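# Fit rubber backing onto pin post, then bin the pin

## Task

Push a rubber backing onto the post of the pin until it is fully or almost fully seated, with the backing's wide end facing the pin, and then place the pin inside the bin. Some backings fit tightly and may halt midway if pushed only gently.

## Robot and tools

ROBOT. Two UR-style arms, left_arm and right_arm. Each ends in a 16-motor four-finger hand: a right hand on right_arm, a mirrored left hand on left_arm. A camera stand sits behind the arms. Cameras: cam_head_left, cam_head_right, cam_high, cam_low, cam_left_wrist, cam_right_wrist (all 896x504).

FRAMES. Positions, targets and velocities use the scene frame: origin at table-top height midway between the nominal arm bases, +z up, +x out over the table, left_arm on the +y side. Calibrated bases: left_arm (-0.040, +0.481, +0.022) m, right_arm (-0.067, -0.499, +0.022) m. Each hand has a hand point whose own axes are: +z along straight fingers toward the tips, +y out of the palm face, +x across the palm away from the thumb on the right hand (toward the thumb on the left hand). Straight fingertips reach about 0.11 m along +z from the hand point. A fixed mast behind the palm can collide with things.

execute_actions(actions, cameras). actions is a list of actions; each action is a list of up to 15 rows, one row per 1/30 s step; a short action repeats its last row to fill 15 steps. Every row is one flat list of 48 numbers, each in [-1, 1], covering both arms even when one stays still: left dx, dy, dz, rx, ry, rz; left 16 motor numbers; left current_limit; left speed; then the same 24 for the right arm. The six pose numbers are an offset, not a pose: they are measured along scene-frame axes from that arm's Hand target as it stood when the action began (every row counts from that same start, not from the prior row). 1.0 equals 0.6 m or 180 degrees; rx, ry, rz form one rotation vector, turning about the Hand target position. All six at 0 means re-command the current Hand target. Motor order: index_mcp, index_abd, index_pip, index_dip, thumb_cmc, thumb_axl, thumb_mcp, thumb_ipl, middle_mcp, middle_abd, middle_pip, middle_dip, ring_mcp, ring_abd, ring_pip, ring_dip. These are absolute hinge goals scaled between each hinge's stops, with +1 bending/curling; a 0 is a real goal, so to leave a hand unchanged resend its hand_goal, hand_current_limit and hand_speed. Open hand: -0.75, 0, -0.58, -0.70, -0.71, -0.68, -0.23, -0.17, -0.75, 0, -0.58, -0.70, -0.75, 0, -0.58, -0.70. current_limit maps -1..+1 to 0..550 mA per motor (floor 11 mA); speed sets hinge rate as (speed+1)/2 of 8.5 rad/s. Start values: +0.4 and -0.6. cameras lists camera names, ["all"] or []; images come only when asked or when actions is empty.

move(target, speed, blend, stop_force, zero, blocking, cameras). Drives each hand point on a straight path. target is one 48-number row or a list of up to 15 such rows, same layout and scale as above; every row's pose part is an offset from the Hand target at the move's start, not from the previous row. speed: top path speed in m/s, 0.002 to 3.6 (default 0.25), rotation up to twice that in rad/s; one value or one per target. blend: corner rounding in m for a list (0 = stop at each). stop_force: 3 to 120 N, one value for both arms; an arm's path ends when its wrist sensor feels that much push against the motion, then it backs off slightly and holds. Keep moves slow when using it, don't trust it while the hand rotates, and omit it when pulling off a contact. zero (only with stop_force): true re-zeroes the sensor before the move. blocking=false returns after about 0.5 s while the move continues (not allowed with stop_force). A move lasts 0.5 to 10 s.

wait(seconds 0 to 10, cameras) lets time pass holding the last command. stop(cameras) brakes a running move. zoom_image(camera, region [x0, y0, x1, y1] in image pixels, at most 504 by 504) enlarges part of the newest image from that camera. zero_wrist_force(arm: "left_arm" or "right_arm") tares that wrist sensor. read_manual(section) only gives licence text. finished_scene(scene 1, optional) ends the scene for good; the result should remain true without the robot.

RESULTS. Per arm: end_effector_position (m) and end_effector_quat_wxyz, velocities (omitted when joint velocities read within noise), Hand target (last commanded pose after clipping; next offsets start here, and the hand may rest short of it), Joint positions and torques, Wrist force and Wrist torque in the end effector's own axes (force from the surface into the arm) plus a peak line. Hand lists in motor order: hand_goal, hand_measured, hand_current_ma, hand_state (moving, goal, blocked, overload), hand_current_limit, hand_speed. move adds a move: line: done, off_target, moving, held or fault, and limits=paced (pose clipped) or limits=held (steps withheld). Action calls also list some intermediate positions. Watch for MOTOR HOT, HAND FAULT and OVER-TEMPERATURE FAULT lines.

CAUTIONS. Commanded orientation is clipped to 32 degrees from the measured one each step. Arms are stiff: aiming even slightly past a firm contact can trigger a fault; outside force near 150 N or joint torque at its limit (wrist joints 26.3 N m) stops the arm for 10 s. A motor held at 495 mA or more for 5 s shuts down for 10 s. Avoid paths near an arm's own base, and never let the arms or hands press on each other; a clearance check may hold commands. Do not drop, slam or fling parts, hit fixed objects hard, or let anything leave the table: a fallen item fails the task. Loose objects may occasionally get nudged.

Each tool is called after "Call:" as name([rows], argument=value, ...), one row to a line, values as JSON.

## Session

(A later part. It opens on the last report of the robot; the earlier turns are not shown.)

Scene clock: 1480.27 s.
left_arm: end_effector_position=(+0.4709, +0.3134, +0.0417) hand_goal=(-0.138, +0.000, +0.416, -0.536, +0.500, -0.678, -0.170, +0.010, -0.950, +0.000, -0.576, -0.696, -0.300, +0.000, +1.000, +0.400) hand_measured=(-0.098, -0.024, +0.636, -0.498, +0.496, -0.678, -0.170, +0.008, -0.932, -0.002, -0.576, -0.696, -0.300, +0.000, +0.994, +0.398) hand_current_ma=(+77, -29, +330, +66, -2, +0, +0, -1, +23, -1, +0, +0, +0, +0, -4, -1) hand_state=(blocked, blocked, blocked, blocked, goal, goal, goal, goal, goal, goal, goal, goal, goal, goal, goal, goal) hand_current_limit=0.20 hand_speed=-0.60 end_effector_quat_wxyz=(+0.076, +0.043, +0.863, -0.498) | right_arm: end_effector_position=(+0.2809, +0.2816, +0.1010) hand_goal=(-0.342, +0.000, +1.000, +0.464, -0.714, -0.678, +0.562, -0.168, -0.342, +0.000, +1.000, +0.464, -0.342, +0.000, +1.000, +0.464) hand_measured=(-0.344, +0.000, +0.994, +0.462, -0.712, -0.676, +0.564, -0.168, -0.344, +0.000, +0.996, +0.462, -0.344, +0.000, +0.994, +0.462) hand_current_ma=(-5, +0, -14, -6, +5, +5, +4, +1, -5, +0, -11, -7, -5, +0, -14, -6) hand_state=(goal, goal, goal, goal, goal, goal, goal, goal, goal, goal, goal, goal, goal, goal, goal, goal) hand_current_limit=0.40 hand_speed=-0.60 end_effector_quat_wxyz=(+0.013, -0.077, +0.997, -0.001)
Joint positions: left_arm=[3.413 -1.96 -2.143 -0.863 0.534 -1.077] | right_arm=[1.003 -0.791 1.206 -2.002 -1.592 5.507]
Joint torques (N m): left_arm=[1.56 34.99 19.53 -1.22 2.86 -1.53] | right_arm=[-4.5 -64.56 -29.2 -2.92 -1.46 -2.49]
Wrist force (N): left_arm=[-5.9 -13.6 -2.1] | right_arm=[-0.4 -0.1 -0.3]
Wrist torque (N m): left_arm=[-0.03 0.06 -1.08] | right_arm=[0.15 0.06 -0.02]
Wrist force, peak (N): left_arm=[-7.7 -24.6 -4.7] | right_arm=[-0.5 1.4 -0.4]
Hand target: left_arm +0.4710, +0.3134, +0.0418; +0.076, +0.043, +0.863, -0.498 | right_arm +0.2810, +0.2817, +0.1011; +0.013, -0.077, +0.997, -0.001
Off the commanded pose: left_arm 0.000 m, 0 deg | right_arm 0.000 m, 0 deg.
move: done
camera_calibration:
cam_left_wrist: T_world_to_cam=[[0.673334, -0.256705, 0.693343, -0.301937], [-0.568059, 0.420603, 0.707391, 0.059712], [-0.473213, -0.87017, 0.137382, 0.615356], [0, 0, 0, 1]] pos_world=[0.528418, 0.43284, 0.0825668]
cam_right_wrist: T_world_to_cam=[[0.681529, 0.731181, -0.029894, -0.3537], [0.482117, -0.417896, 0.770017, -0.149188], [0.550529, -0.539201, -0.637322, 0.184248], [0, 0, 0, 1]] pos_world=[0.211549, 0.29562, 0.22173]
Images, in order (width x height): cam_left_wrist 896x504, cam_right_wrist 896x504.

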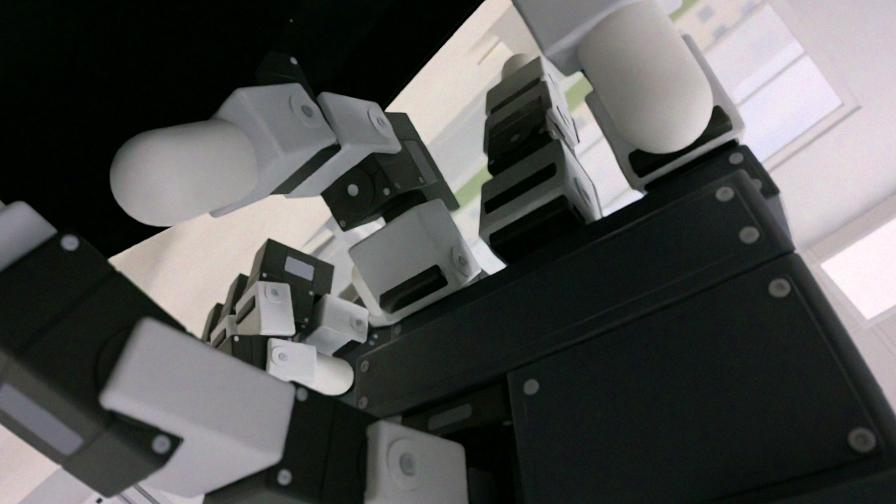

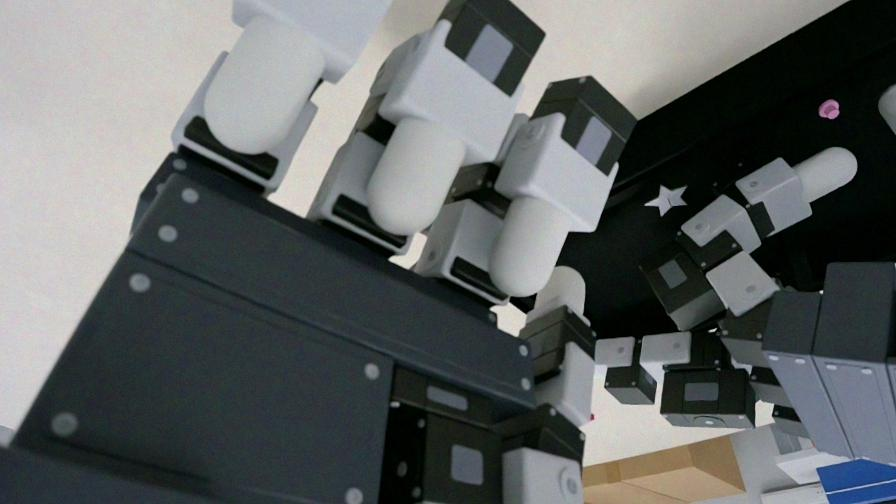

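Call:
move(target=[0,0,0.10,0,0,0,-0.137,0.0,0.416,-0.536,0.5,-0.678,-0.169,0.01,-0.95,0.0,-0.576,-0.696,-0.30,0,1.0,0.4,0.2,-0.6,0,0,0,0,0,0,-0.342,0,1.0,0.464,-0.714,-0.678,0.562,-0.168,-0.342,0,1.0,0.464,-0.342,0,1.0,0.464,0.4,-0.6], speed=0.15, cameras=["cam_low","cam_right_wrist","cam_high"])

Call:
zoom_image(camera="cam_low", region=[330, 250, 500, 320])

Call:
zoom_image(camera="cam_right_wrist", region=[580, 0, 896, 240])

Scene clock: 1601.20 s.
left_arm: end_effector_position=(+0.4711, +0.3134, +0.1018) hand_goal=(-0.138, +0.000, +0.416, -0.536, +0.500, -0.678, -0.170, +0.010, -0.950, +0.000, -0.576, -0.696, -0.300, +0.000, +1.000, +0.400) hand_measured=(-0.134, -0.004, +0.416, -0.534, +0.496, -0.678, -0.170, +0.008, -0.932, -0.002, -0.576, -0.696, -0.300, +0.000, +0.994, +0.398) hand_current_ma=(+3, -2, +0, +1, -2, +0, +0, -1, +23, -1, +0, +0, +0, +0, -4, -1) hand_state=(goal, goal, goal, goal, goal, goal, goal, goal, goal, goal, goal, goal, goal, goal, goal, goal) hand_current_limit=0.20 hand_speed=-0.60 end_effector_quat_wxyz=(+0.076, +0.044, +0.863, -0.498) | right_arm: end_effector_position=(+0.2810, +0.2817, +0.1011) hand_goal=(-0.342, +0.000, +1.000, +0.464, -0.714, -0.678, +0.562, -0.168, -0.342, +0.000, +1.000, +0.464, -0.342, +0.000, +1.000, +0.464) hand_measured=(-0.344, +0.000, +0.994, +0.462, -0.712, -0.676, +0.564, -0.168, -0.344, +0.000, +0.996, +0.462, -0.344, +0.000, +0.994, +0.462) hand_current_ma=(-5, +0, -14, -6, +5, +5, +4, +1, -5, +0, -11, -7, -5, +0, -14, -6) hand_state=(goal, goal, goal, goal, goal, goal, goal, goal, goal, goal, goal, goal, goal, goal, goal, goal) hand_current_limit=0.40 hand_speed=-0.60 end_effector_quat_wxyz=(+0.013, -0.077, +0.997, -0.001)
Joint positions: left_arm=[3.413 -1.833 -2.1 -1.033 0.534 -1.076] | right_arm=[1.003 -0.791 1.206 -2.001 -1.592 5.507]
Joint torques (N m): left_arm=[8.58 34.71 1.64 1.35 -3.4 -1.68] | right_arm=[-5.86 -71.01 -29.65 -1.24 2.17 -2.42]
Wrist force (N): left_arm=[-2.7 -3.4 1.3] | right_arm=[-0.5 0.1 -0.4]
Wrist torque (N m): left_arm=[0.05 -0.08 -0.89] | right_arm=[0.18 0.08 -0.02]
Wrist force, peak (N): left_arm=[-5.8 -13.6 -2.1] | right_arm=[-0.9 -0.1 -0.3]
Hand target: left_arm +0.4710, +0.3134, +0.1018; +0.076, +0.043, +0.863, -0.498 | right_arm +0.2810, +0.2817, +0.1011; +0.013, -0.077, +0.997, -0.001
Off the commanded pose: left_arm 0.000 m, 0 deg | right_arm 0.000 m, 0 deg.
move: done
camera_calibration:
cam_right_wrist: T_world_to_cam=[[0.681518, 0.731199, -0.0296965, -0.353809], [0.482019, -0.417995, 0.770025, -0.149342], [0.550628, -0.5391, -0.637323, 0.18427], [0, 0, 0, 1]] pos_world=[0.211649, 0.29562, 0.221929]
Images, in order (width x height): cam_high 896x504, cam_low 896x504, cam_right_wrist 896x504.

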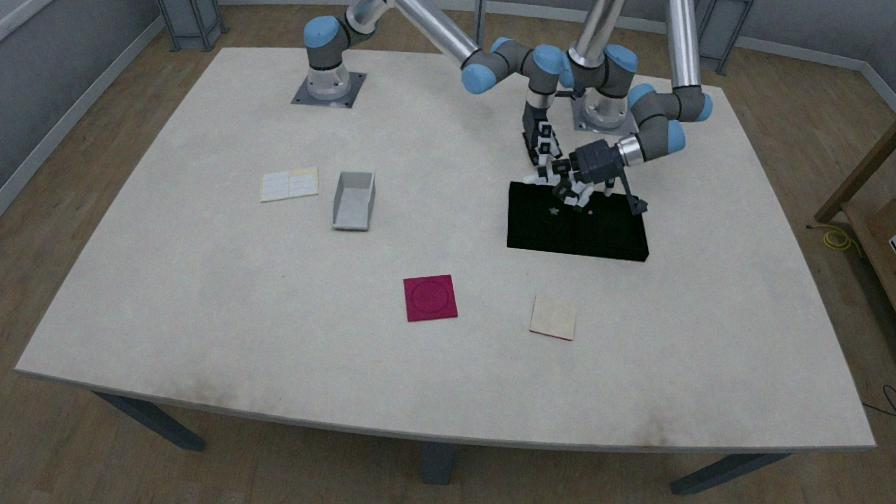

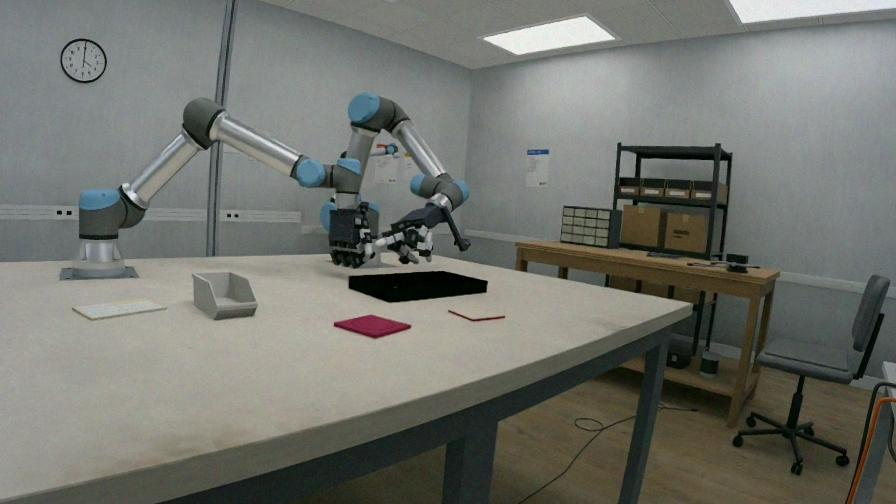

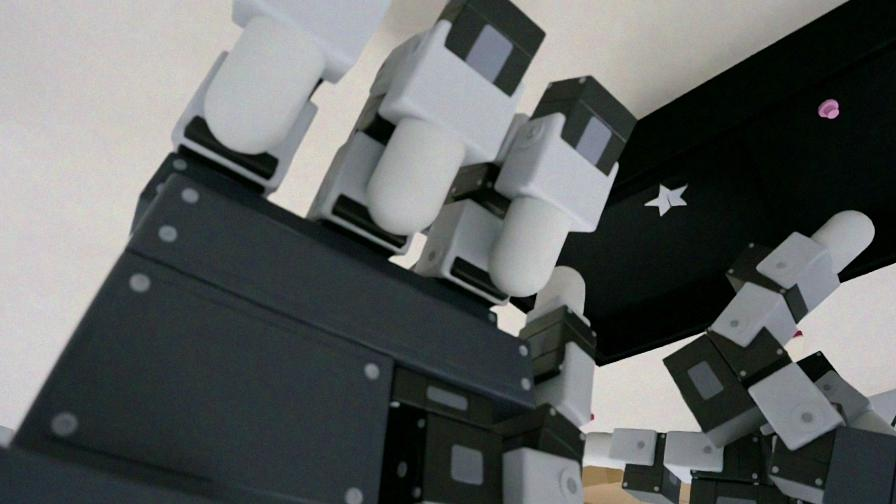

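Scaled by 2.965 from the camera's 896x504 image, which has a finer 1280x720 frame.

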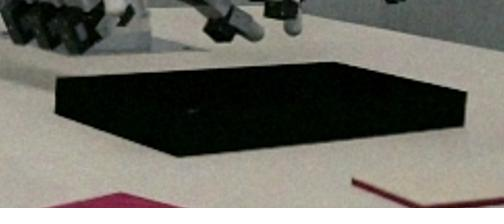

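Scaled by 1.595 from the camera's 896x504 image, which has a finer 1280x720 frame.

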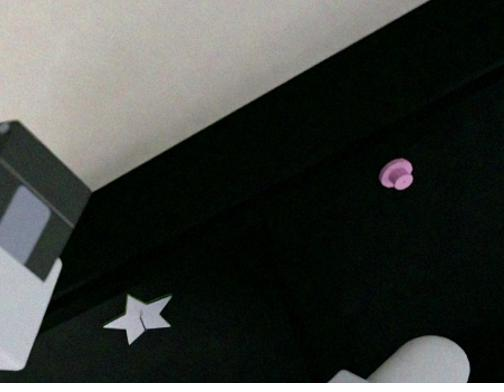

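Call:
move([
  [0,0,0.1667,0,0,0,-0.137,0.0,0.416,-0.536,0.5,-0.678,-0.169,0.01,-0.95,0.0,-0.576,-0.696,-0.30,0,1.0,0.4,0.2,-0.6,0,-0.1667,0.25,0,0,0,-0.342,0,1.0,0.464,-0.714,-0.678,0.562,-0.168,-0.342,0,1.0,0.464,-0.342,0,1.0,0.464,0.4,-0.6],
  [0,0,0.25,0,0,0,-0.137,0.0,0.416,-0.536,0.5,-0.678,-0.169,0.01,-0.95,0.0,-0.576,-0.696,-0.30,0,1.0,0.4,0.2,-0.6,0.3117,-0.4195,0.1667,0,0,0.5,-0.342,0,1.0,0.464,-0.714,-0.678,0.562,-0.168,-0.342,0,1.0,0.464,-0.342,0,1.0,0.464,0.4,-0.6],
], speed=0.25, blend=0.03, cameras=["cam_high"])

Call:
move(target=[0.059,0.1142,0,0.0013,-0.0851,0.4827,0.155,0.0,0.123,-0.612,0.5,-0.678,-0.292,0.035,-0.95,0.0,-0.576,-0.696,-0.30,0,1.0,0.4,0.2,-0.6,0,0,-0.0667,0,0,0,-0.342,0,1.0,0.464,-0.714,-0.678,0.562,-0.168,-0.342,0,1.0,0.464,-0.342,0,1.0,0.464,0.4,-0.6], speed=0.25, cameras=["cam_high","cam_right_wrist","cam_left_wrist"])

Scene clock: 1711.83 s.
left_arm: end_effector_position=(+0.4711, +0.3134, +0.2520) hand_goal=(-0.138, +0.000, +0.416, -0.536, +0.500, -0.678, -0.170, +0.010, -0.950, +0.000, -0.576, -0.696, -0.300, +0.000, +1.000, +0.400) hand_measured=(-0.134, -0.004, +0.416, -0.534, +0.496, -0.678, -0.170, +0.008, -0.932, -0.002, -0.576, -0.696, -0.300, +0.000, +0.994, +0.398) hand_current_ma=(+3, -2, +0, +1, -2, +0, +0, -1, +23, -1, +0, +0, +0, +0, -4, -1) hand_state=(goal, goal, goal, goal, goal, goal, goal, goal, goal, goal, goal, goal, goal, goal, goal, goal) hand_current_limit=0.20 hand_speed=-0.60 end_effector_quat_wxyz=(+0.076, +0.043, +0.863, -0.498) | right_arm: end_effector_position=(+0.4680, +0.0300, +0.2010) hand_goal=(-0.342, +0.000, +1.000, +0.464, -0.714, -0.678, +0.562, -0.168, -0.342, +0.000, +1.000, +0.464, -0.342, +0.000, +1.000, +0.464) hand_measured=(-0.344, +0.000, +0.994, +0.462, -0.712, -0.676, +0.564, -0.168, -0.344, +0.000, +0.996, +0.462, -0.344, +0.000, +0.994, +0.462) hand_current_ma=(-5, +0, -14, -6, +5, +5, +4, +1, -5, +0, -11, -7, -5, +0, -14, -6) hand_state=(goal, goal, goal, goal, goal, goal, goal, goal, goal, goal, goal, goal, goal, goal, goal, goal) hand_current_limit=0.40 hand_speed=-0.60 end_effector_quat_wxyz=(-0.010, +0.760, -0.650, -0.009)
Joint positions: left_arm=[3.413 -1.619 -1.896 -1.452 0.534 -1.077] | right_arm=[0.577 -0.762 0.889 -1.71 -1.548 3.511]
Joint torques (N m): left_arm=[8.11 16.1 8.11 4.3 0.68 1.12] | right_arm=[7 -73.48 -25.26 -3.46 0.34 -1.62]
Wrist force (N): left_arm=[-2.7 -3.3 1.1] | right_arm=[-0.3 -0.1 -0.3]
Wrist torque (N m): left_arm=[0.09 -0.10 -0.88] | right_arm=[0.14 0.04 -0.07]
Wrist force, peak (N): left_arm=[-2.9 -4.2 1.0] | right_arm=[-0.8 1.2 1.8]
Hand target: left_arm +0.4710, +0.3134, +0.2518; +0.076, +0.043, +0.863, -0.498 | right_arm +0.4680, +0.0300, +0.2011; -0.010, +0.760, -0.650, -0.009
Off the commanded pose: left_arm 0.000 m, 0 deg | right_arm 0.000 m, 0 deg.
move: done
Images, in order (width x height): cam_high 896x504.

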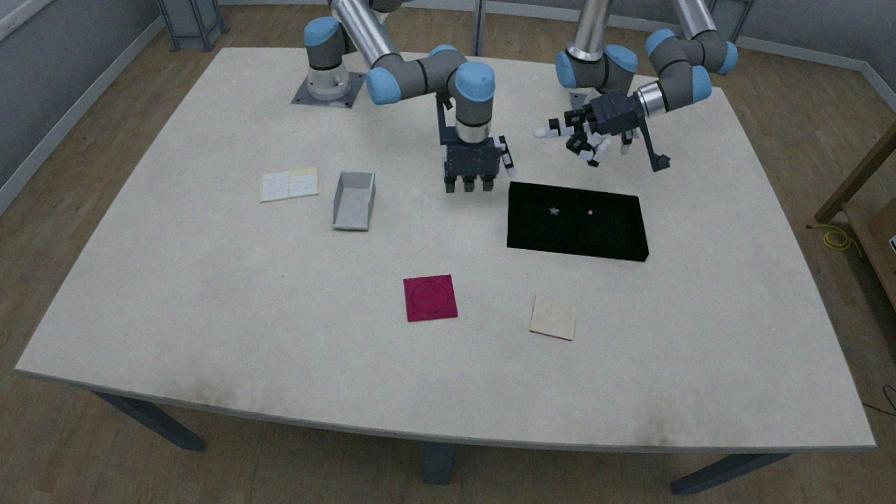

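Scene clock: 1715.43 s.
left_arm: end_effector_position=(+0.5065, +0.3819, +0.2519) hand_goal=(+0.154, +0.000, +0.122, -0.612, +0.500, -0.678, -0.292, +0.034, -0.950, +0.000, -0.576, -0.696, -0.300, +0.000, +1.000, +0.400) hand_measured=(+0.152, -0.004, +0.122, -0.610, +0.496, -0.678, -0.288, +0.032, -0.932, -0.002, -0.576, -0.696, -0.300, +0.000, +0.994, +0.398) hand_current_ma=(-1, -2, +0, +1, -2, +0, +5, -1, +23, -1, +0, +0, +0, +0, -4, -1) hand_state=(goal, goal, goal, goal, goal, goal, goal, goal, goal, goal, goal, goal, goal, goal, goal, goal) hand_current_limit=0.20 hand_speed=-0.60 end_effector_quat_wxyz=(+0.500, -0.500, +0.641, -0.299) | right_arm: end_effector_position=(+0.4680, +0.0300, +0.1610) hand_goal=(-0.342, +0.000, +1.000, +0.464, -0.714, -0.678, +0.562, -0.168, -0.342, +0.000, +1.000, +0.464, -0.342, +0.000, +1.000, +0.464) hand_measured=(-0.344, +0.000, +0.994, +0.462, -0.712, -0.676, +0.564, -0.168, -0.344, +0.000, +0.996, +0.462, -0.344, +0.000, +0.994, +0.462) hand_current_ma=(-5, +0, -14, -6, +5, +5, +4, +1, -5, +0, -11, -7, -5, +0, -14, -6) hand_state=(goal, goal, goal, goal, goal, goal, goal, goal, goal, goal, goal, goal, goal, goal, goal, goal) hand_current_limit=0.40 hand_speed=-0.60 end_effector_quat_wxyz=(-0.010, +0.760, -0.650, -0.009)
Joint positions: left_arm=[3.17 -1.721 -2.257 0.506 1.683 -2.81] | right_arm=[0.578 -0.742 0.956 -1.798 -1.548 3.511]
Joint torques (N m): left_arm=[1.13 31.5 1.48 -0.49 2.39 -0.47] | right_arm=[5.94 -57.44 -31.01 -0.76 -1.67 -1.57]
Wrist force (N): left_arm=[-3.1 -3.3 2.3] | right_arm=[-0.5 0.0 -0.1]
Wrist torque (N m): left_arm=[-0.05 -0.17 -0.99] | right_arm=[0.15 0.06 -0.08]
Wrist force, peak (N): left_arm=[-3.2 -3.5 2.3] | right_arm=[-0.9 -0.1 -0.3]
Hand target: left_arm +0.5064, +0.3820, +0.2518; +0.500, -0.500, +0.641, -0.299 | right_arm +0.4680, +0.0300, +0.1611; -0.010, +0.760, -0.650, -0.009
Off the commanded pose: left_arm 0.000 m, 0 deg | right_arm 0.000 m, 0 deg.
move: done
camera_calibration:
cam_left_wrist: T_world_to_cam=[[0.155289, 0.530001, 0.833657, -0.527391], [-0.55286, -0.652734, 0.517962, 0.352311], [0.818676, -0.541329, 0.191654, -0.130645], [0, 0, 0, 1]] pos_world=[0.383632, 0.438761, 0.282219]
cam_right_wrist: T_world_to_cam=[[-0.731202, 0.681514, -0.0296897, 0.36721], [0.418086, 0.482109, 0.769918, -0.387859], [0.539024, 0.550553, -0.637451, -0.0434429], [0, 0, 0, 1]] pos_world=[0.45408, -0.039351, 0.281829]
Images, in order (width x height): cam_high 896x504, cam_left_wrist 896x504, cam_right_wrist 896x504.

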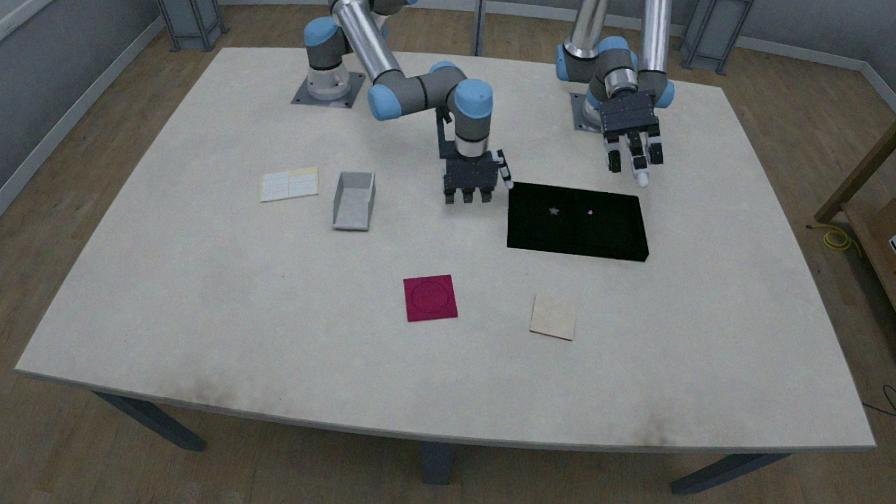

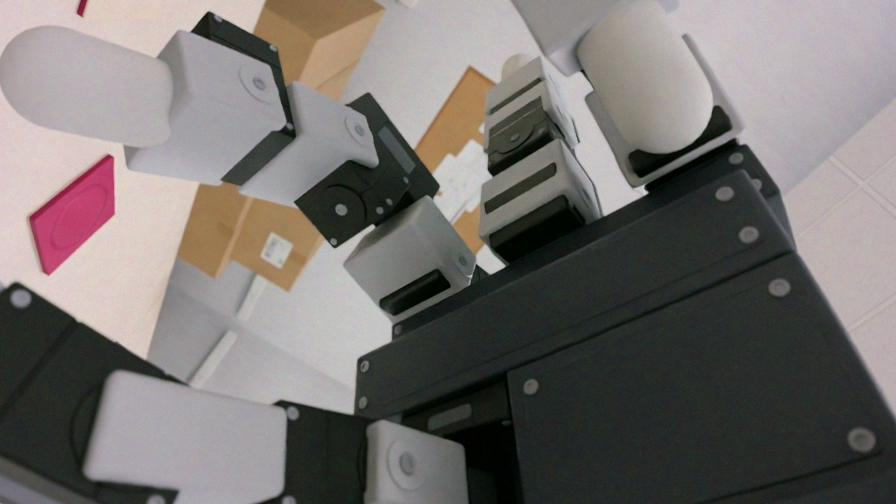

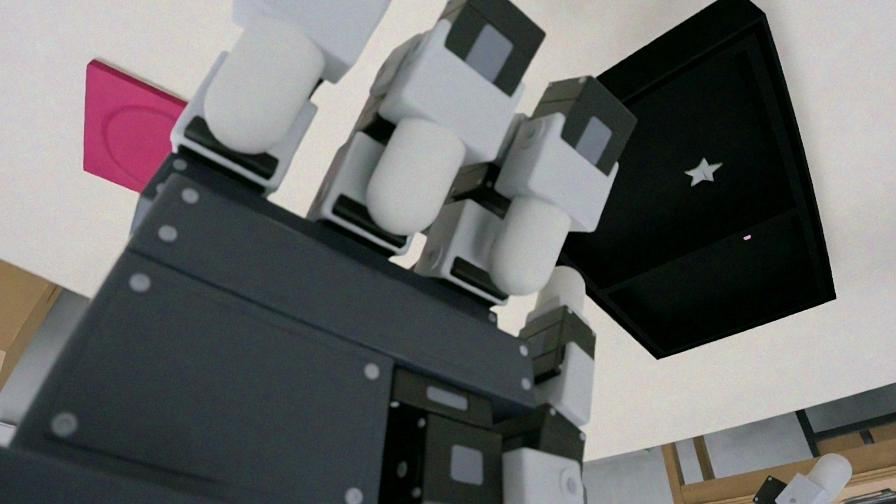

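Call:
zoom_image(camera="cam_right_wrist", region=[660, 140, 820, 280])

Scaled by 3.150 from the camera's 896x504 image, which has a finer 1280x720 frame.

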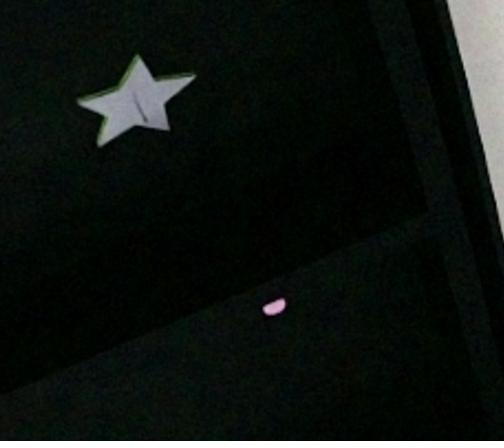

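Call:
move(target=[0.0033,-0.0035,-0.1867,0,0,0,0.155,0.0,0.123,-0.612,0.5,-0.678,-0.292,0.035,-0.95,0.0,-0.576,-0.696,-0.30,0,1.0,0.4,0.2,-0.6,-0.0083,0.2017,0.0783,-0.0667,0,0,-0.342,0,1.0,0.464,-0.714,-0.678,0.562,-0.168,-0.342,0,1.0,0.464,-0.342,0,1.0,0.464,0.4,-0.6], speed=0.15, cameras=["cam_high","cam_right_wrist"])

Call:
zoom_image(camera="cam_right_wrist", region=[640, 100, 840, 260])

Scene clock: 1790.47 s.
left_arm: end_effector_position=(+0.5084, +0.3798, +0.1398) hand_goal=(+0.154, +0.000, +0.122, -0.612, +0.500, -0.678, -0.292, +0.034, -0.950, +0.000, -0.576, -0.696, -0.300, +0.000, +1.000, +0.400) hand_measured=(+0.152, -0.004, +0.122, -0.610, +0.496, -0.678, -0.288, +0.032, -0.932, -0.002, -0.576, -0.696, -0.300, +0.000, +0.994, +0.398) hand_current_ma=(-1, -2, +0, +1, -2, +0, +4, -1, +22, -1, +0, +0, +0, +0, -4, -1) hand_state=(goal, goal, goal, goal, goal, goal, goal, goal, goal, goal, goal, goal, goal, goal, goal, goal) hand_current_limit=0.20 hand_speed=-0.60 end_effector_quat_wxyz=(+0.500, -0.500, +0.641, -0.299) | right_arm: end_effector_position=(+0.4620, +0.1499, +0.2077) hand_goal=(-0.342, +0.000, +1.000, +0.464, -0.714, -0.678, +0.562, -0.168, -0.342, +0.000, +1.000, +0.464, -0.342, +0.000, +1.000, +0.464) hand_measured=(-0.344, +0.000, +0.994, +0.462, -0.712, -0.676, +0.564, -0.168, -0.344, +0.000, +0.996, +0.462, -0.344, +0.000, +0.994, +0.462) hand_current_ma=(-5, +0, -14, -6, +5, +5, +4, +1, -5, +0, -11, -7, -5, +0, -14, -6) hand_state=(goal, goal, goal, goal, goal, goal, goal, goal, goal, goal, goal, goal, goal, goal, goal, goal) hand_current_limit=0.40 hand_speed=-0.60 end_effector_quat_wxyz=(-0.001, +0.748, -0.661, +0.057) end_effector_velocity=(+0.001, +0.001, +0.001) end_effector_angular_velocity=(+0.004, -0.005, +0.000)
Joint positions: left_arm=[3.164 -2.023 -2.315 0.866 1.688 -2.812] | right_arm=[0.734 -0.337 0.035 -1.289 -1.684 3.699]
Joint velocities: left_arm=[within noise] | right_arm=[0 -0.002 0.001 -0.006 0 0]
Joint torques (N m): left_arm=[-1.87 18.77 22.8 3.54 1.02 0.3] | right_arm=[5.14 -63.96 -16.86 -3.58 1.61 -0.14]
Wrist force (N): left_arm=[-3.1 -3.2 1.9] | right_arm=[-0.6 -0.1 0.0]
Wrist torque (N m): left_arm=[0.01 -0.17 -0.78] | right_arm=[0.15 0.06 0.07]
Wrist force, peak (N): left_arm=[-3.6 -4.6 1.9] | right_arm=[-1.4 -0.1 -1.5]
Hand target: left_arm +0.5084, +0.3799, +0.1398; +0.500, -0.500, +0.641, -0.299 | right_arm +0.4630, +0.1510, +0.2081; +0.069, +0.757, -0.647, +0.059
Off the commanded pose: left_arm 0.000 m, 0 deg | right_arm 0.002 m, 8 deg.
elbow stopped short (right arm): the move would have taken joint 3 (elbow) straighter than the controller allows.
move: off_target (right_arm)
camera_calibration:
cam_right_wrist: T_world_to_cam=[[-0.699803, 0.695807, -0.161644, 0.293284], [0.368371, 0.545392, 0.752895, -0.462082], [0.612029, 0.467333, -0.637981, -0.0977515], [0, 0, 0, 1]] pos_world=[0.435285, 0.0936289, 0.332943]
Images, in order (width x height): cam_high 896x504, cam_right_wrist 896x504.

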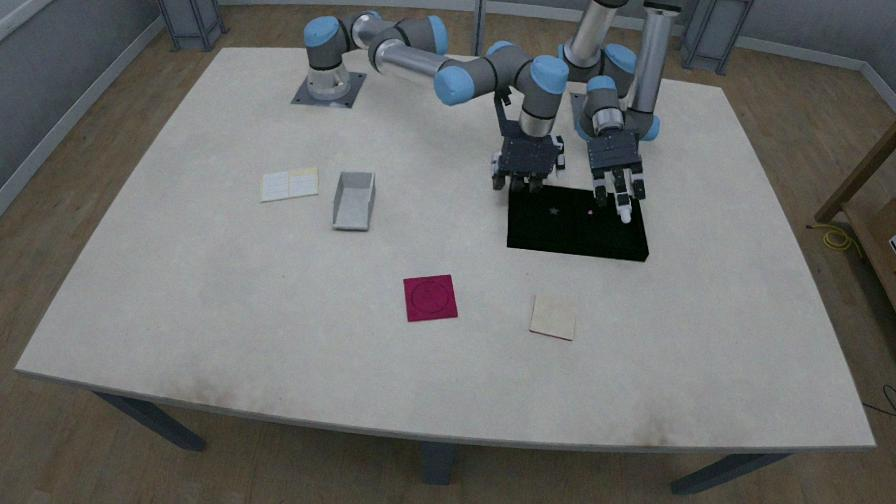

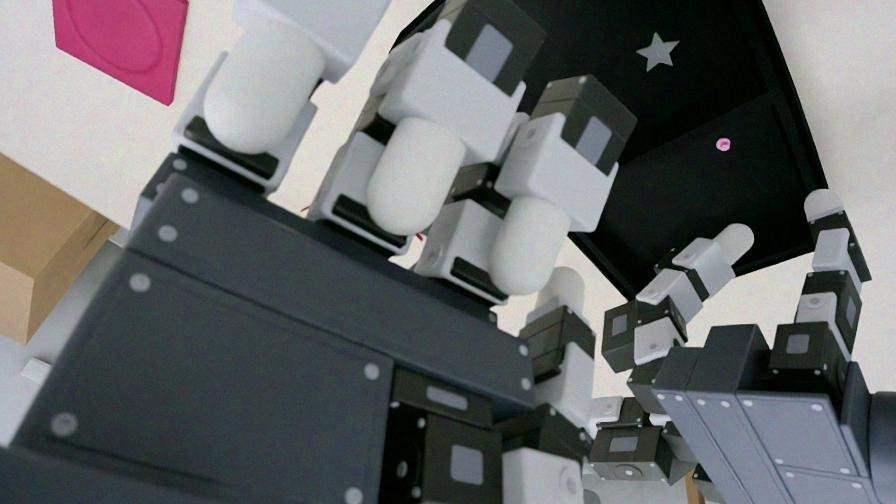

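Scaled by 2.520 from the camera's 896x504 image, which has a finer 1280x720 frame.

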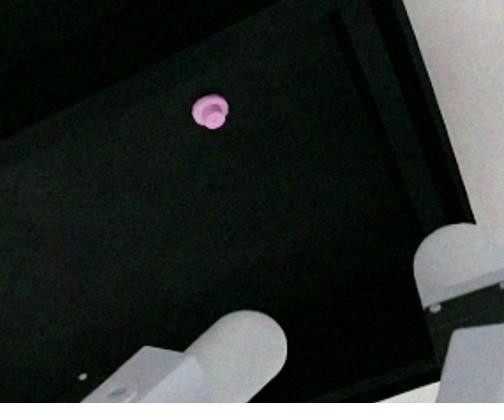

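Call:
move(target=[0.0005,0.0028,-0.135,0,0,0,0.155,0.0,0.123,-0.612,0.5,-0.678,-0.292,0.035,-0.95,0.0,-0.576,-0.696,-0.30,0,1.0,0.4,0.2,-0.6,0,0,0,0,0,0,-0.342,0,1.0,0.464,-0.714,-0.678,0.562,-0.168,-0.342,0,1.0,0.464,-0.342,0,1.0,0.464,0.4,-0.6], speed=0.05, stop_force=6, cameras=["cam_left_wrist","cam_right_wrist"])

Call:
zoom_image(camera="cam_right_wrist", region=[660, 80, 820, 220])

Scene clock: 1837.43 s.
left_arm: end_effector_position=(+0.5086, +0.3812, +0.0744) hand_goal=(+0.154, +0.000, +0.122, -0.612, +0.500, -0.678, -0.292, +0.034, -0.950, +0.000, -0.576, -0.696, -0.300, +0.000, +1.000, +0.400) hand_measured=(+0.152, -0.004, +0.122, -0.610, +0.500, -0.678, -0.292, +0.036, -0.934, -0.002, -0.576, -0.696, -0.298, +0.000, +0.994, +0.398) hand_current_ma=(-1, -2, +0, +1, +0, +0, +0, +1, +21, -1, +0, +0, +0, +0, -4, -1) hand_state=(goal, goal, goal, goal, goal, goal, goal, goal, goal, goal, goal, goal, goal, goal, goal, goal) hand_current_limit=0.20 hand_speed=-0.60 end_effector_quat_wxyz=(+0.500, -0.500, +0.641, -0.299) | right_arm: end_effector_position=(+0.4620, +0.1499, +0.2076) hand_goal=(-0.342, +0.000, +1.000, +0.464, -0.714, -0.678, +0.562, -0.168, -0.342, +0.000, +1.000, +0.464, -0.342, +0.000, +1.000, +0.464) hand_measured=(-0.344, +0.000, +0.994, +0.462, -0.712, -0.676, +0.564, -0.168, -0.344, +0.000, +0.996, +0.462, -0.344, +0.000, +0.994, +0.462) hand_current_ma=(-5, +0, -14, -6, +5, +5, +4, +1, -5, +0, -11, -7, -5, +0, -14, -6) hand_state=(goal, goal, goal, goal, goal, goal, goal, goal, goal, goal, goal, goal, goal, goal, goal, goal) hand_current_limit=0.40 hand_speed=-0.60 end_effector_quat_wxyz=(-0.001, +0.748, -0.661, +0.057)
Joint positions: left_arm=[3.168 -2.223 -2.308 1.059 1.685 -2.811] | right_arm=[0.734 -0.337 0.035 -1.289 -1.684 3.699]
Joint torques (N m): left_arm=[-6.34 21.79 -9.14 4.69 2.44 -0.62] | right_arm=[5.83 -63.43 -16.27 -2.84 -1.83 0.9]
Wrist force (N): left_arm=[-3.1 -3.2 2.1] | right_arm=[-0.5 0.0 0.0]
Wrist torque (N m): left_arm=[-0.01 -0.17 -0.97] | right_arm=[0.15 0.05 0.07]
Wrist force, peak (N): left_arm=[-5.3 -21.9 -0.3] | right_arm=[-0.7 -0.3 -0.2]
Hand target: left_arm +0.5086, +0.3812, +0.0744; +0.500, -0.500, +0.641, -0.299 (not the last commanded pose) | right_arm +0.4630, +0.1510, +0.2081; +0.069, +0.757, -0.647, +0.059
Off the commanded pose: left_arm 0.016 m, 0 deg | right_arm 0.002 m, 8 deg.
elbow stopped short (right arm): the move would have taken joint 3 (elbow) straighter than the controller allows.
move: contact (left_arm), off_target (right_arm)
camera_calibration:
cam_left_wrist: T_world_to_cam=[[0.155257, 0.530046, 0.833634, -0.379392], [-0.552617, -0.65288, 0.518038, 0.444969], [0.818847, -0.54111, 0.191548, -0.0989559], [0, 0, 0, 1]] pos_world=[0.385831, 0.438061, 0.104718]
cam_right_wrist: T_world_to_cam=[[-0.69976, 0.695839, -0.161688, 0.293207], [0.368404, 0.545417, 0.75286, -0.46205], [0.612057, 0.467256, -0.638011, -0.0976855], [0, 0, 0, 1]] pos_world=[0.435185, 0.093629, 0.332943]
Images, in order (width x height): cam_left_wrist 896x504, cam_right_wrist 896x504.

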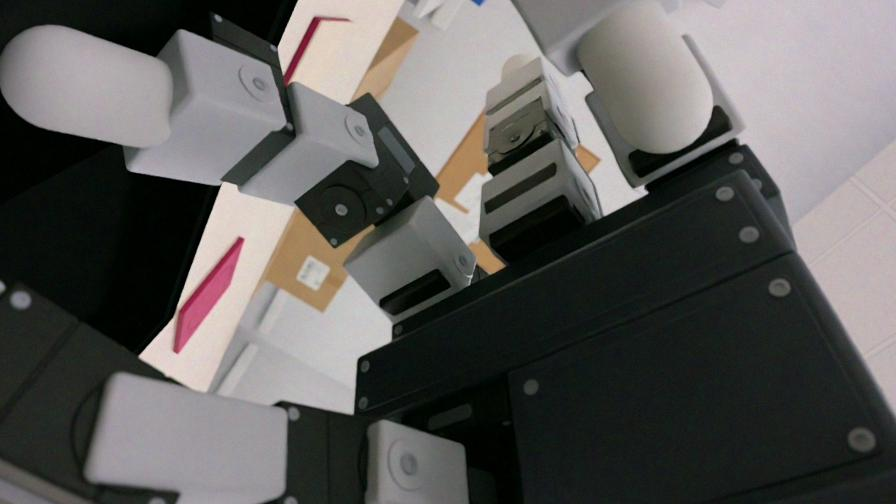

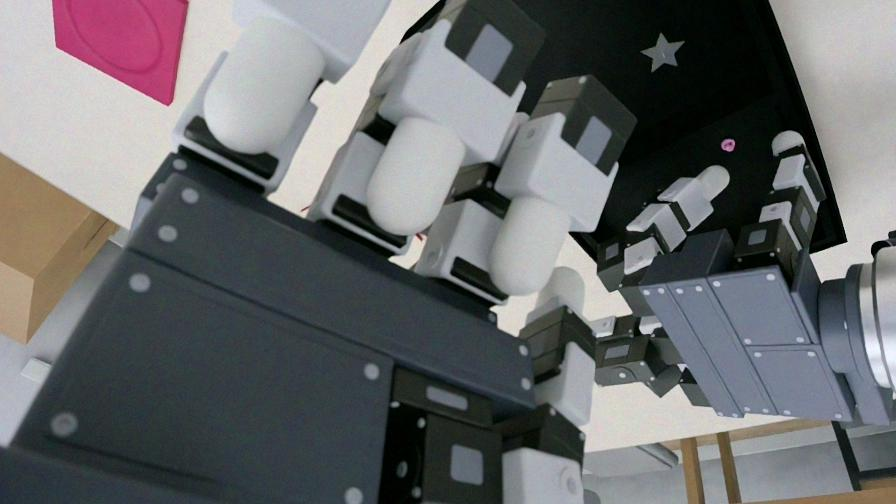

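Scaled by 3.150 from the camera's 896x504 image, which has a finer 1280x720 frame.

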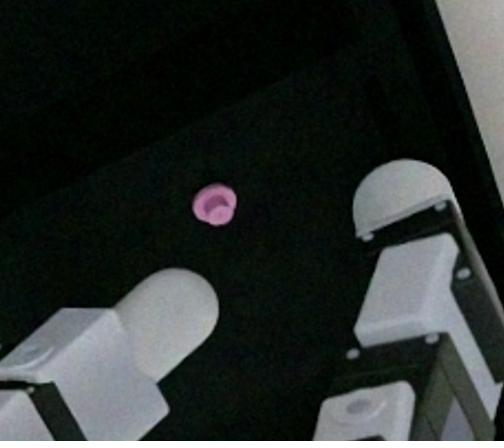

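Call:
move(target=[0,0,0.0333,0,0,0,0.155,0.0,0.123,-0.612,0.5,-0.678,-0.169,0.035,-0.95,0.0,-0.576,-0.696,-0.30,0,1.0,0.4,0.2,-0.6,0,0,0,0,0,0,-0.342,0,1.0,0.464,-0.714,-0.678,0.562,-0.168,-0.342,0,1.0,0.464,-0.342,0,1.0,0.464,0.4,-0.6], speed=0.05, cameras=["cam_right_wrist"])

Call:
zoom_image(camera="cam_right_wrist", region=[660, 80, 820, 220])

Scene clock: 1885.97 s.
left_arm: end_effector_position=(+0.5086, +0.3812, +0.0943) hand_goal=(+0.154, +0.000, +0.122, -0.612, +0.500, -0.678, -0.170, +0.034, -0.950, +0.000, -0.576, -0.696, -0.300, +0.000, +1.000, +0.400) hand_measured=(+0.152, -0.004, +0.122, -0.610, +0.500, -0.678, -0.172, +0.036, -0.934, -0.002, -0.576, -0.696, -0.298, +0.000, +0.994, +0.398) hand_current_ma=(-1, -2, +0, +1, +0, +0, -1, +1, +21, -1, +0, +0, +0, +0, -4, -1) hand_state=(goal, goal, goal, goal, goal, goal, goal, goal, goal, goal, goal, goal, goal, goal, goal, goal) hand_current_limit=0.20 hand_speed=-0.60 end_effector_quat_wxyz=(+0.500, -0.500, +0.641, -0.299) end_effector_velocity=(+0.000, +0.000, +0.000) end_effector_angular_velocity=(+0.000, -0.003, +0.001) | right_arm: end_effector_position=(+0.4620, +0.1499, +0.2076) hand_goal=(-0.342, +0.000, +1.000, +0.464, -0.714, -0.678, +0.562, -0.168, -0.342, +0.000, +1.000, +0.464, -0.342, +0.000, +1.000, +0.464) hand_measured=(-0.344, +0.000, +0.994, +0.462, -0.712, -0.676, +0.564, -0.168, -0.344, +0.000, +0.996, +0.462, -0.344, +0.000, +0.994, +0.462) hand_current_ma=(-5, +0, -14, -6, +5, +5, +4, +1, -5, +0, -11, -7, -5, +0, -14, -6) hand_state=(goal, goal, goal, goal, goal, goal, goal, goal, goal, goal, goal, goal, goal, goal, goal, goal) hand_current_limit=0.40 hand_speed=-0.60 end_effector_quat_wxyz=(-0.001, +0.748, -0.661, +0.057)
Joint positions: left_arm=[3.168 -2.161 -2.314 1.003 1.685 -2.811] | right_arm=[0.734 -0.337 0.035 -1.289 -1.684 3.699]
Joint velocities: left_arm=[0 -0.003 0 0.006 0 0] | right_arm=[within noise]
Joint torques (N m): left_arm=[-6.57 21.23 0.85 4.63 2.4 -1.22] | right_arm=[5.87 -63.67 -16.06 -1.88 -1.88 -0.18]
Wrist force (N): left_arm=[-3.2 -3.1 2.0] | right_arm=[-0.6 0.2 0.2]
Wrist torque (N m): left_arm=[0.00 -0.14 -0.99] | right_arm=[0.17 0.06 0.07]
Wrist force, peak (N): left_arm=[-3.5 -3.7 2.1] | right_arm=[-0.8 0.1 0.1]
Hand target: left_arm +0.5086, +0.3812, +0.0943; +0.500, -0.500, +0.641, -0.299 | right_arm +0.4630, +0.1510, +0.2081; +0.069, +0.757, -0.647, +0.059
Off the commanded pose: left_arm 0.000 m, 0 deg | right_arm 0.002 m, 8 deg.
elbow stopped short (right arm): the move would have taken joint 3 (elbow) straighter than the controller allows.
move: off_target (right_arm)
camera_calibration:
cam_right_wrist: T_world_to_cam=[[-0.69976, 0.695839, -0.161688, 0.293207], [0.368404, 0.545417, 0.75286, -0.46205], [0.612057, 0.467256, -0.638011, -0.0976855], [0, 0, 0, 1]] pos_world=[0.435185, 0.093629, 0.332943]
Images, in order (width x height): cam_right_wrist 896x504.

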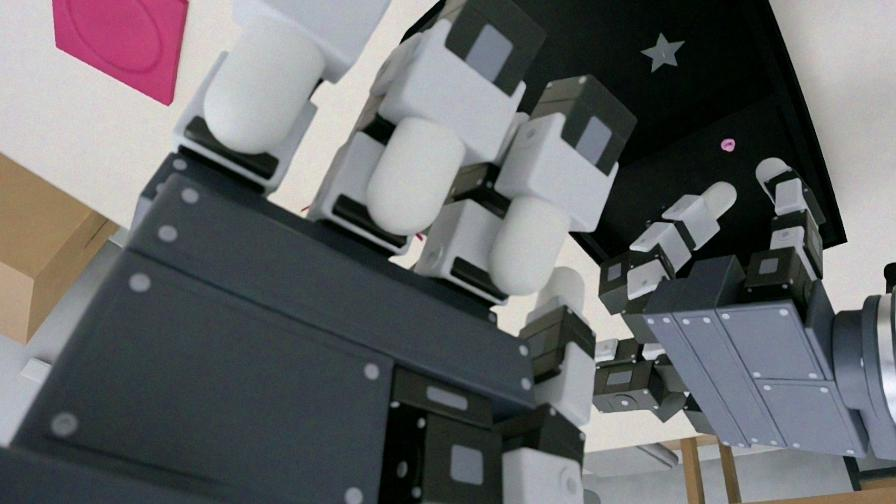

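Scaled by 3.150 from the camera's 896x504 image, which has a finer 1280x720 frame.

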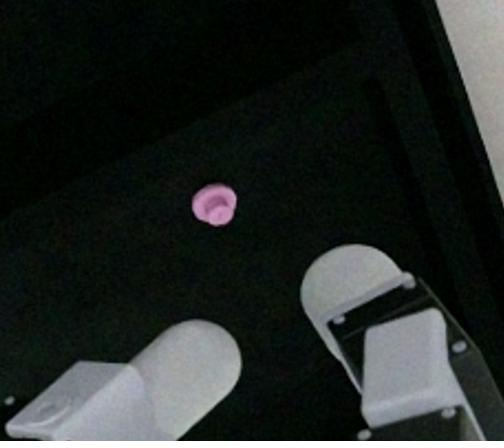

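Call:
move(target=[-0.0025,0.0092,-0.0572,0,0,0,0.155,0.0,0.123,-0.612,0.517,-0.678,-0.169,0.035,-0.95,0.0,-0.576,-0.696,-0.30,0,1.0,0.4,0.2,-0.6,0,0,0,0,0,0,-0.342,0,1.0,0.464,-0.714,-0.678,0.562,-0.168,-0.342,0,1.0,0.464,-0.342,0,1.0,0.464,0.4,-0.6], speed=0.05, stop_force=6, cameras=["cam_right_wrist"])

Call:
zoom_image(camera="cam_right_wrist", region=[660, 80, 820, 220])

Scene clock: 1925.83 s.
left_arm: end_effector_position=(+0.5072, +0.3867, +0.0600) hand_goal=(+0.154, +0.000, +0.122, -0.612, +0.516, -0.678, -0.170, +0.034, -0.950, +0.000, -0.576, -0.696, -0.300, +0.000, +1.000, +0.400) hand_measured=(+0.152, -0.004, +0.122, -0.610, +0.510, -0.678, -0.172, +0.036, -0.934, -0.002, -0.576, -0.696, -0.298, +0.000, +0.994, +0.398) hand_current_ma=(-1, -2, +0, +1, -5, +0, -1, +1, +21, -1, +0, +0, +0, +0, -4, -1) hand_state=(goal, goal, goal, goal, goal, goal, goal, goal, goal, goal, goal, goal, goal, goal, goal, goal) hand_current_limit=0.20 hand_speed=-0.60 end_effector_quat_wxyz=(+0.500, -0.500, +0.641, -0.299) | right_arm: end_effector_position=(+0.4620, +0.1499, +0.2076) hand_goal=(-0.342, +0.000, +1.000, +0.464, -0.714, -0.678, +0.562, -0.168, -0.342, +0.000, +1.000, +0.464, -0.342, +0.000, +1.000, +0.464) hand_measured=(-0.344, +0.000, +0.994, +0.462, -0.712, -0.676, +0.564, -0.168, -0.344, +0.000, +0.996, +0.462, -0.344, +0.000, +0.994, +0.462) hand_current_ma=(-5, +0, -14, -6, +5, +5, +4, +1, -5, +0, -11, -7, -5, +0, -14, -6) hand_state=(goal, goal, goal, goal, goal, goal, goal, goal, goal, goal, goal, goal, goal, goal, goal, goal) hand_current_limit=0.40 hand_speed=-0.60 end_effector_quat_wxyz=(-0.001, +0.748, -0.661, +0.057)
Joint positions: left_arm=[3.183 -2.267 -2.31 1.106 1.67 -2.806] | right_arm=[0.734 -0.337 0.035 -1.289 -1.684 3.699]
Joint torques (N m): left_arm=[-7.57 37.8 -4.62 0.64 2.51 -1.52] | right_arm=[4.99 -63.1 -16.18 -1.05 -1.7 -1.41]
Wrist force (N): left_arm=[-3.1 -3.5 2.1] | right_arm=[-0.5 -0.2 -0.3]
Wrist torque (N m): left_arm=[-0.03 -0.17 -0.98] | right_arm=[0.15 0.06 0.08]
Wrist force, peak (N): left_arm=[-3.1 -4.0 1.9] | right_arm=[-0.8 -0.1 -0.1]
Hand target: left_arm +0.5071, +0.3867, +0.0600; +0.500, -0.500, +0.641, -0.299 | right_arm +0.4630, +0.1510, +0.2081; +0.069, +0.757, -0.647, +0.059
Off the commanded pose: left_arm 0.000 m, 0 deg | right_arm 0.002 m, 8 deg.
elbow stopped short (right arm): the move would have taken joint 3 (elbow) straighter than the controller allows.
move: off_target (right_arm)
camera_calibration:
cam_right_wrist: T_world_to_cam=[[-0.69976, 0.695839, -0.161688, 0.293207], [0.368404, 0.545417, 0.75286, -0.46205], [0.612057, 0.467256, -0.638011, -0.0976855], [0, 0, 0, 1]] pos_world=[0.435185, 0.093629, 0.332943]
Images, in order (width x height): cam_right_wrist 896x504.

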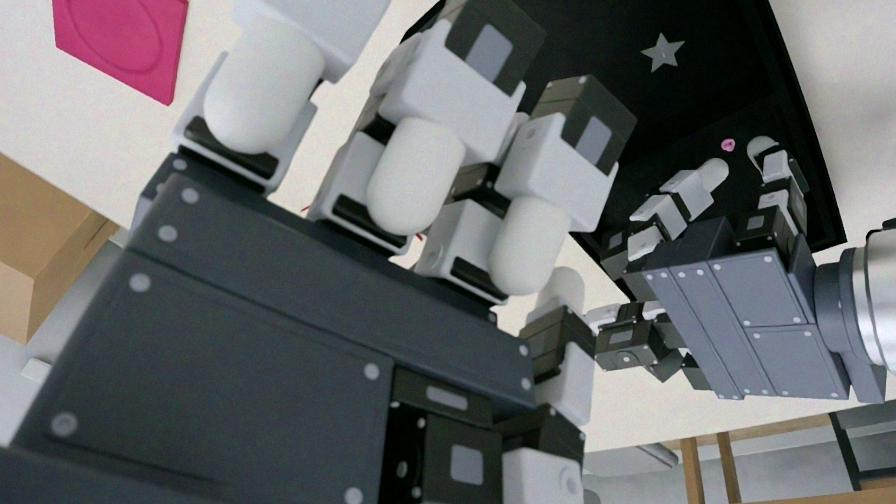

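Scaled by 3.150 from the camera's 896x504 image, which has a finer 1280x720 frame.

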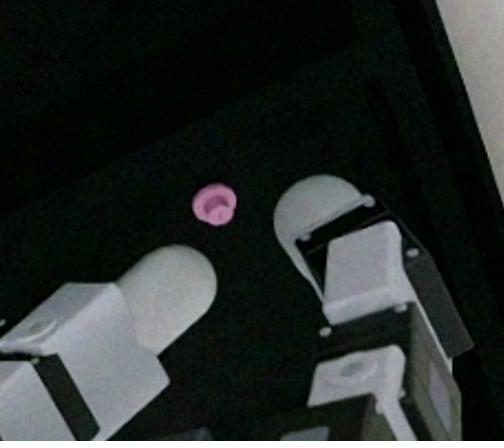

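Call:
move(target=[-0.003,0,-0.0267,0,0,0,0.155,0.0,0.123,-0.612,0.517,-0.678,-0.169,0.035,-0.95,0.0,-0.576,-0.696,-0.30,0,1.0,0.4,0.2,-0.6,0,0,0,0,0,0,-0.342,0,1.0,0.464,-0.714,-0.678,0.562,-0.168,-0.342,0,1.0,0.464,-0.342,0,1.0,0.464,0.4,-0.6], speed=0.012, stop_force=4, cameras=["cam_right_wrist"])

Call:
zoom_image(camera="cam_right_wrist", region=[680, 90, 800, 190])

Scene clock: 1950.00 s.
left_arm: end_effector_position=(+0.5055, +0.3867, +0.0453) hand_goal=(+0.154, +0.000, +0.122, -0.612, +0.516, -0.678, -0.170, +0.034, -0.950, +0.000, -0.576, -0.696, -0.300, +0.000, +1.000, +0.400) hand_measured=(+0.154, +0.006, +0.134, -0.606, +0.510, -0.678, -0.174, +0.034, -0.934, -0.002, -0.576, -0.696, -0.298, +0.000, +0.994, +0.398) hand_current_ma=(+0, +4, +11, +5, -4, +0, -2, +0, +21, -1, +0, +0, +0, +0, -4, -1) hand_state=(goal, goal, goal, goal, goal, goal, goal, goal, goal, goal, goal, goal, goal, goal, goal, goal) hand_current_limit=0.20 hand_speed=-0.60 end_effector_quat_wxyz=(+0.500, -0.500, +0.641, -0.299) | right_arm: end_effector_position=(+0.4620, +0.1499, +0.2076) hand_goal=(-0.342, +0.000, +1.000, +0.464, -0.714, -0.678, +0.562, -0.168, -0.342, +0.000, +1.000, +0.464, -0.342, +0.000, +1.000, +0.464) hand_measured=(-0.344, +0.000, +0.994, +0.462, -0.712, -0.676, +0.564, -0.168, -0.344, +0.000, +0.996, +0.462, -0.344, +0.000, +0.994, +0.462) hand_current_ma=(-5, +0, -14, -6, +5, +5, +4, +1, -5, +0, -11, -7, -5, +0, -14, -6) hand_state=(goal, goal, goal, goal, goal, goal, goal, goal, goal, goal, goal, goal, goal, goal, goal, goal) hand_current_limit=0.40 hand_speed=-0.60 end_effector_quat_wxyz=(-0.001, +0.748, -0.661, +0.057)
Joint positions: left_arm=[3.183 -2.313 -2.306 1.148 1.67 -2.806] | right_arm=[0.734 -0.337 0.035 -1.289 -1.684 3.699]
Joint torques (N m): left_arm=[3.58 41.41 -12.17 1.89 -1.05 -0.19] | right_arm=[5.7 -63.7 -16.47 -1.12 -1.78 -2.07]
Wrist force (N): left_arm=[-3.8 -5.3 1.8] | right_arm=[-0.5 0.0 -0.4]
Wrist torque (N m): left_arm=[-0.08 -0.11 -1.04] | right_arm=[0.19 0.06 0.08]
Wrist force, peak (N): left_arm=[-5.0 -13.5 1.3] | right_arm=[-0.7 -0.1 -0.3]
Hand target: left_arm +0.5055, +0.3867, +0.0453; +0.500, -0.500, +0.641, -0.299 (not the last commanded pose) | right_arm +0.4630, +0.1510, +0.2081; +0.069, +0.757, -0.647, +0.059
Off the commanded pose: left_arm 0.001 m, 0 deg | right_arm 0.002 m, 8 deg.
elbow stopped short (right arm): the move would have taken joint 3 (elbow) straighter than the controller allows.
move: contact (left_arm), off_target (right_arm)
camera_calibration:
cam_right_wrist: T_world_to_cam=[[-0.69976, 0.695839, -0.161688, 0.293207], [0.368404, 0.545417, 0.75286, -0.46205], [0.612057, 0.467256, -0.638011, -0.0976855], [0, 0, 0, 1]] pos_world=[0.435185, 0.093629, 0.332943]
Images, in order (width x height): cam_right_wrist 896x504.

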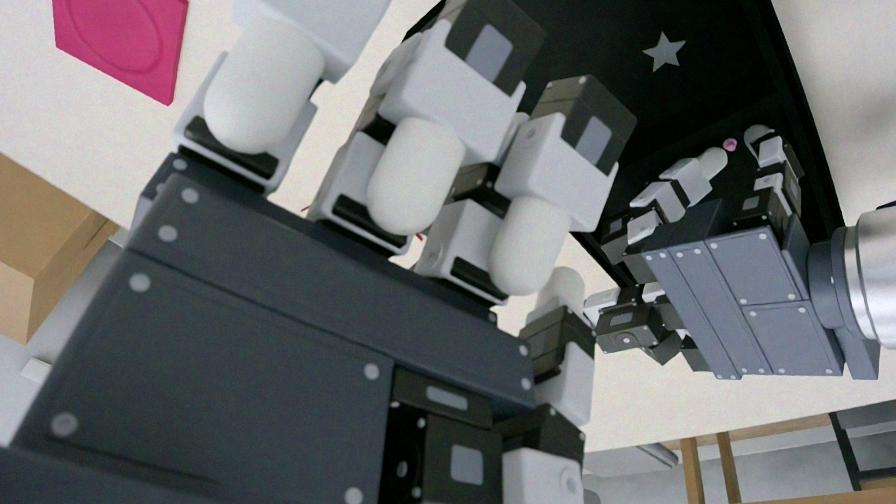

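Scaled by 4.200 from the camera's 896x504 image, which has a finer 1280x720 frame.

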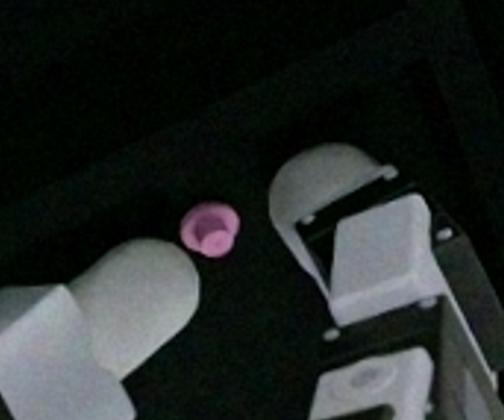

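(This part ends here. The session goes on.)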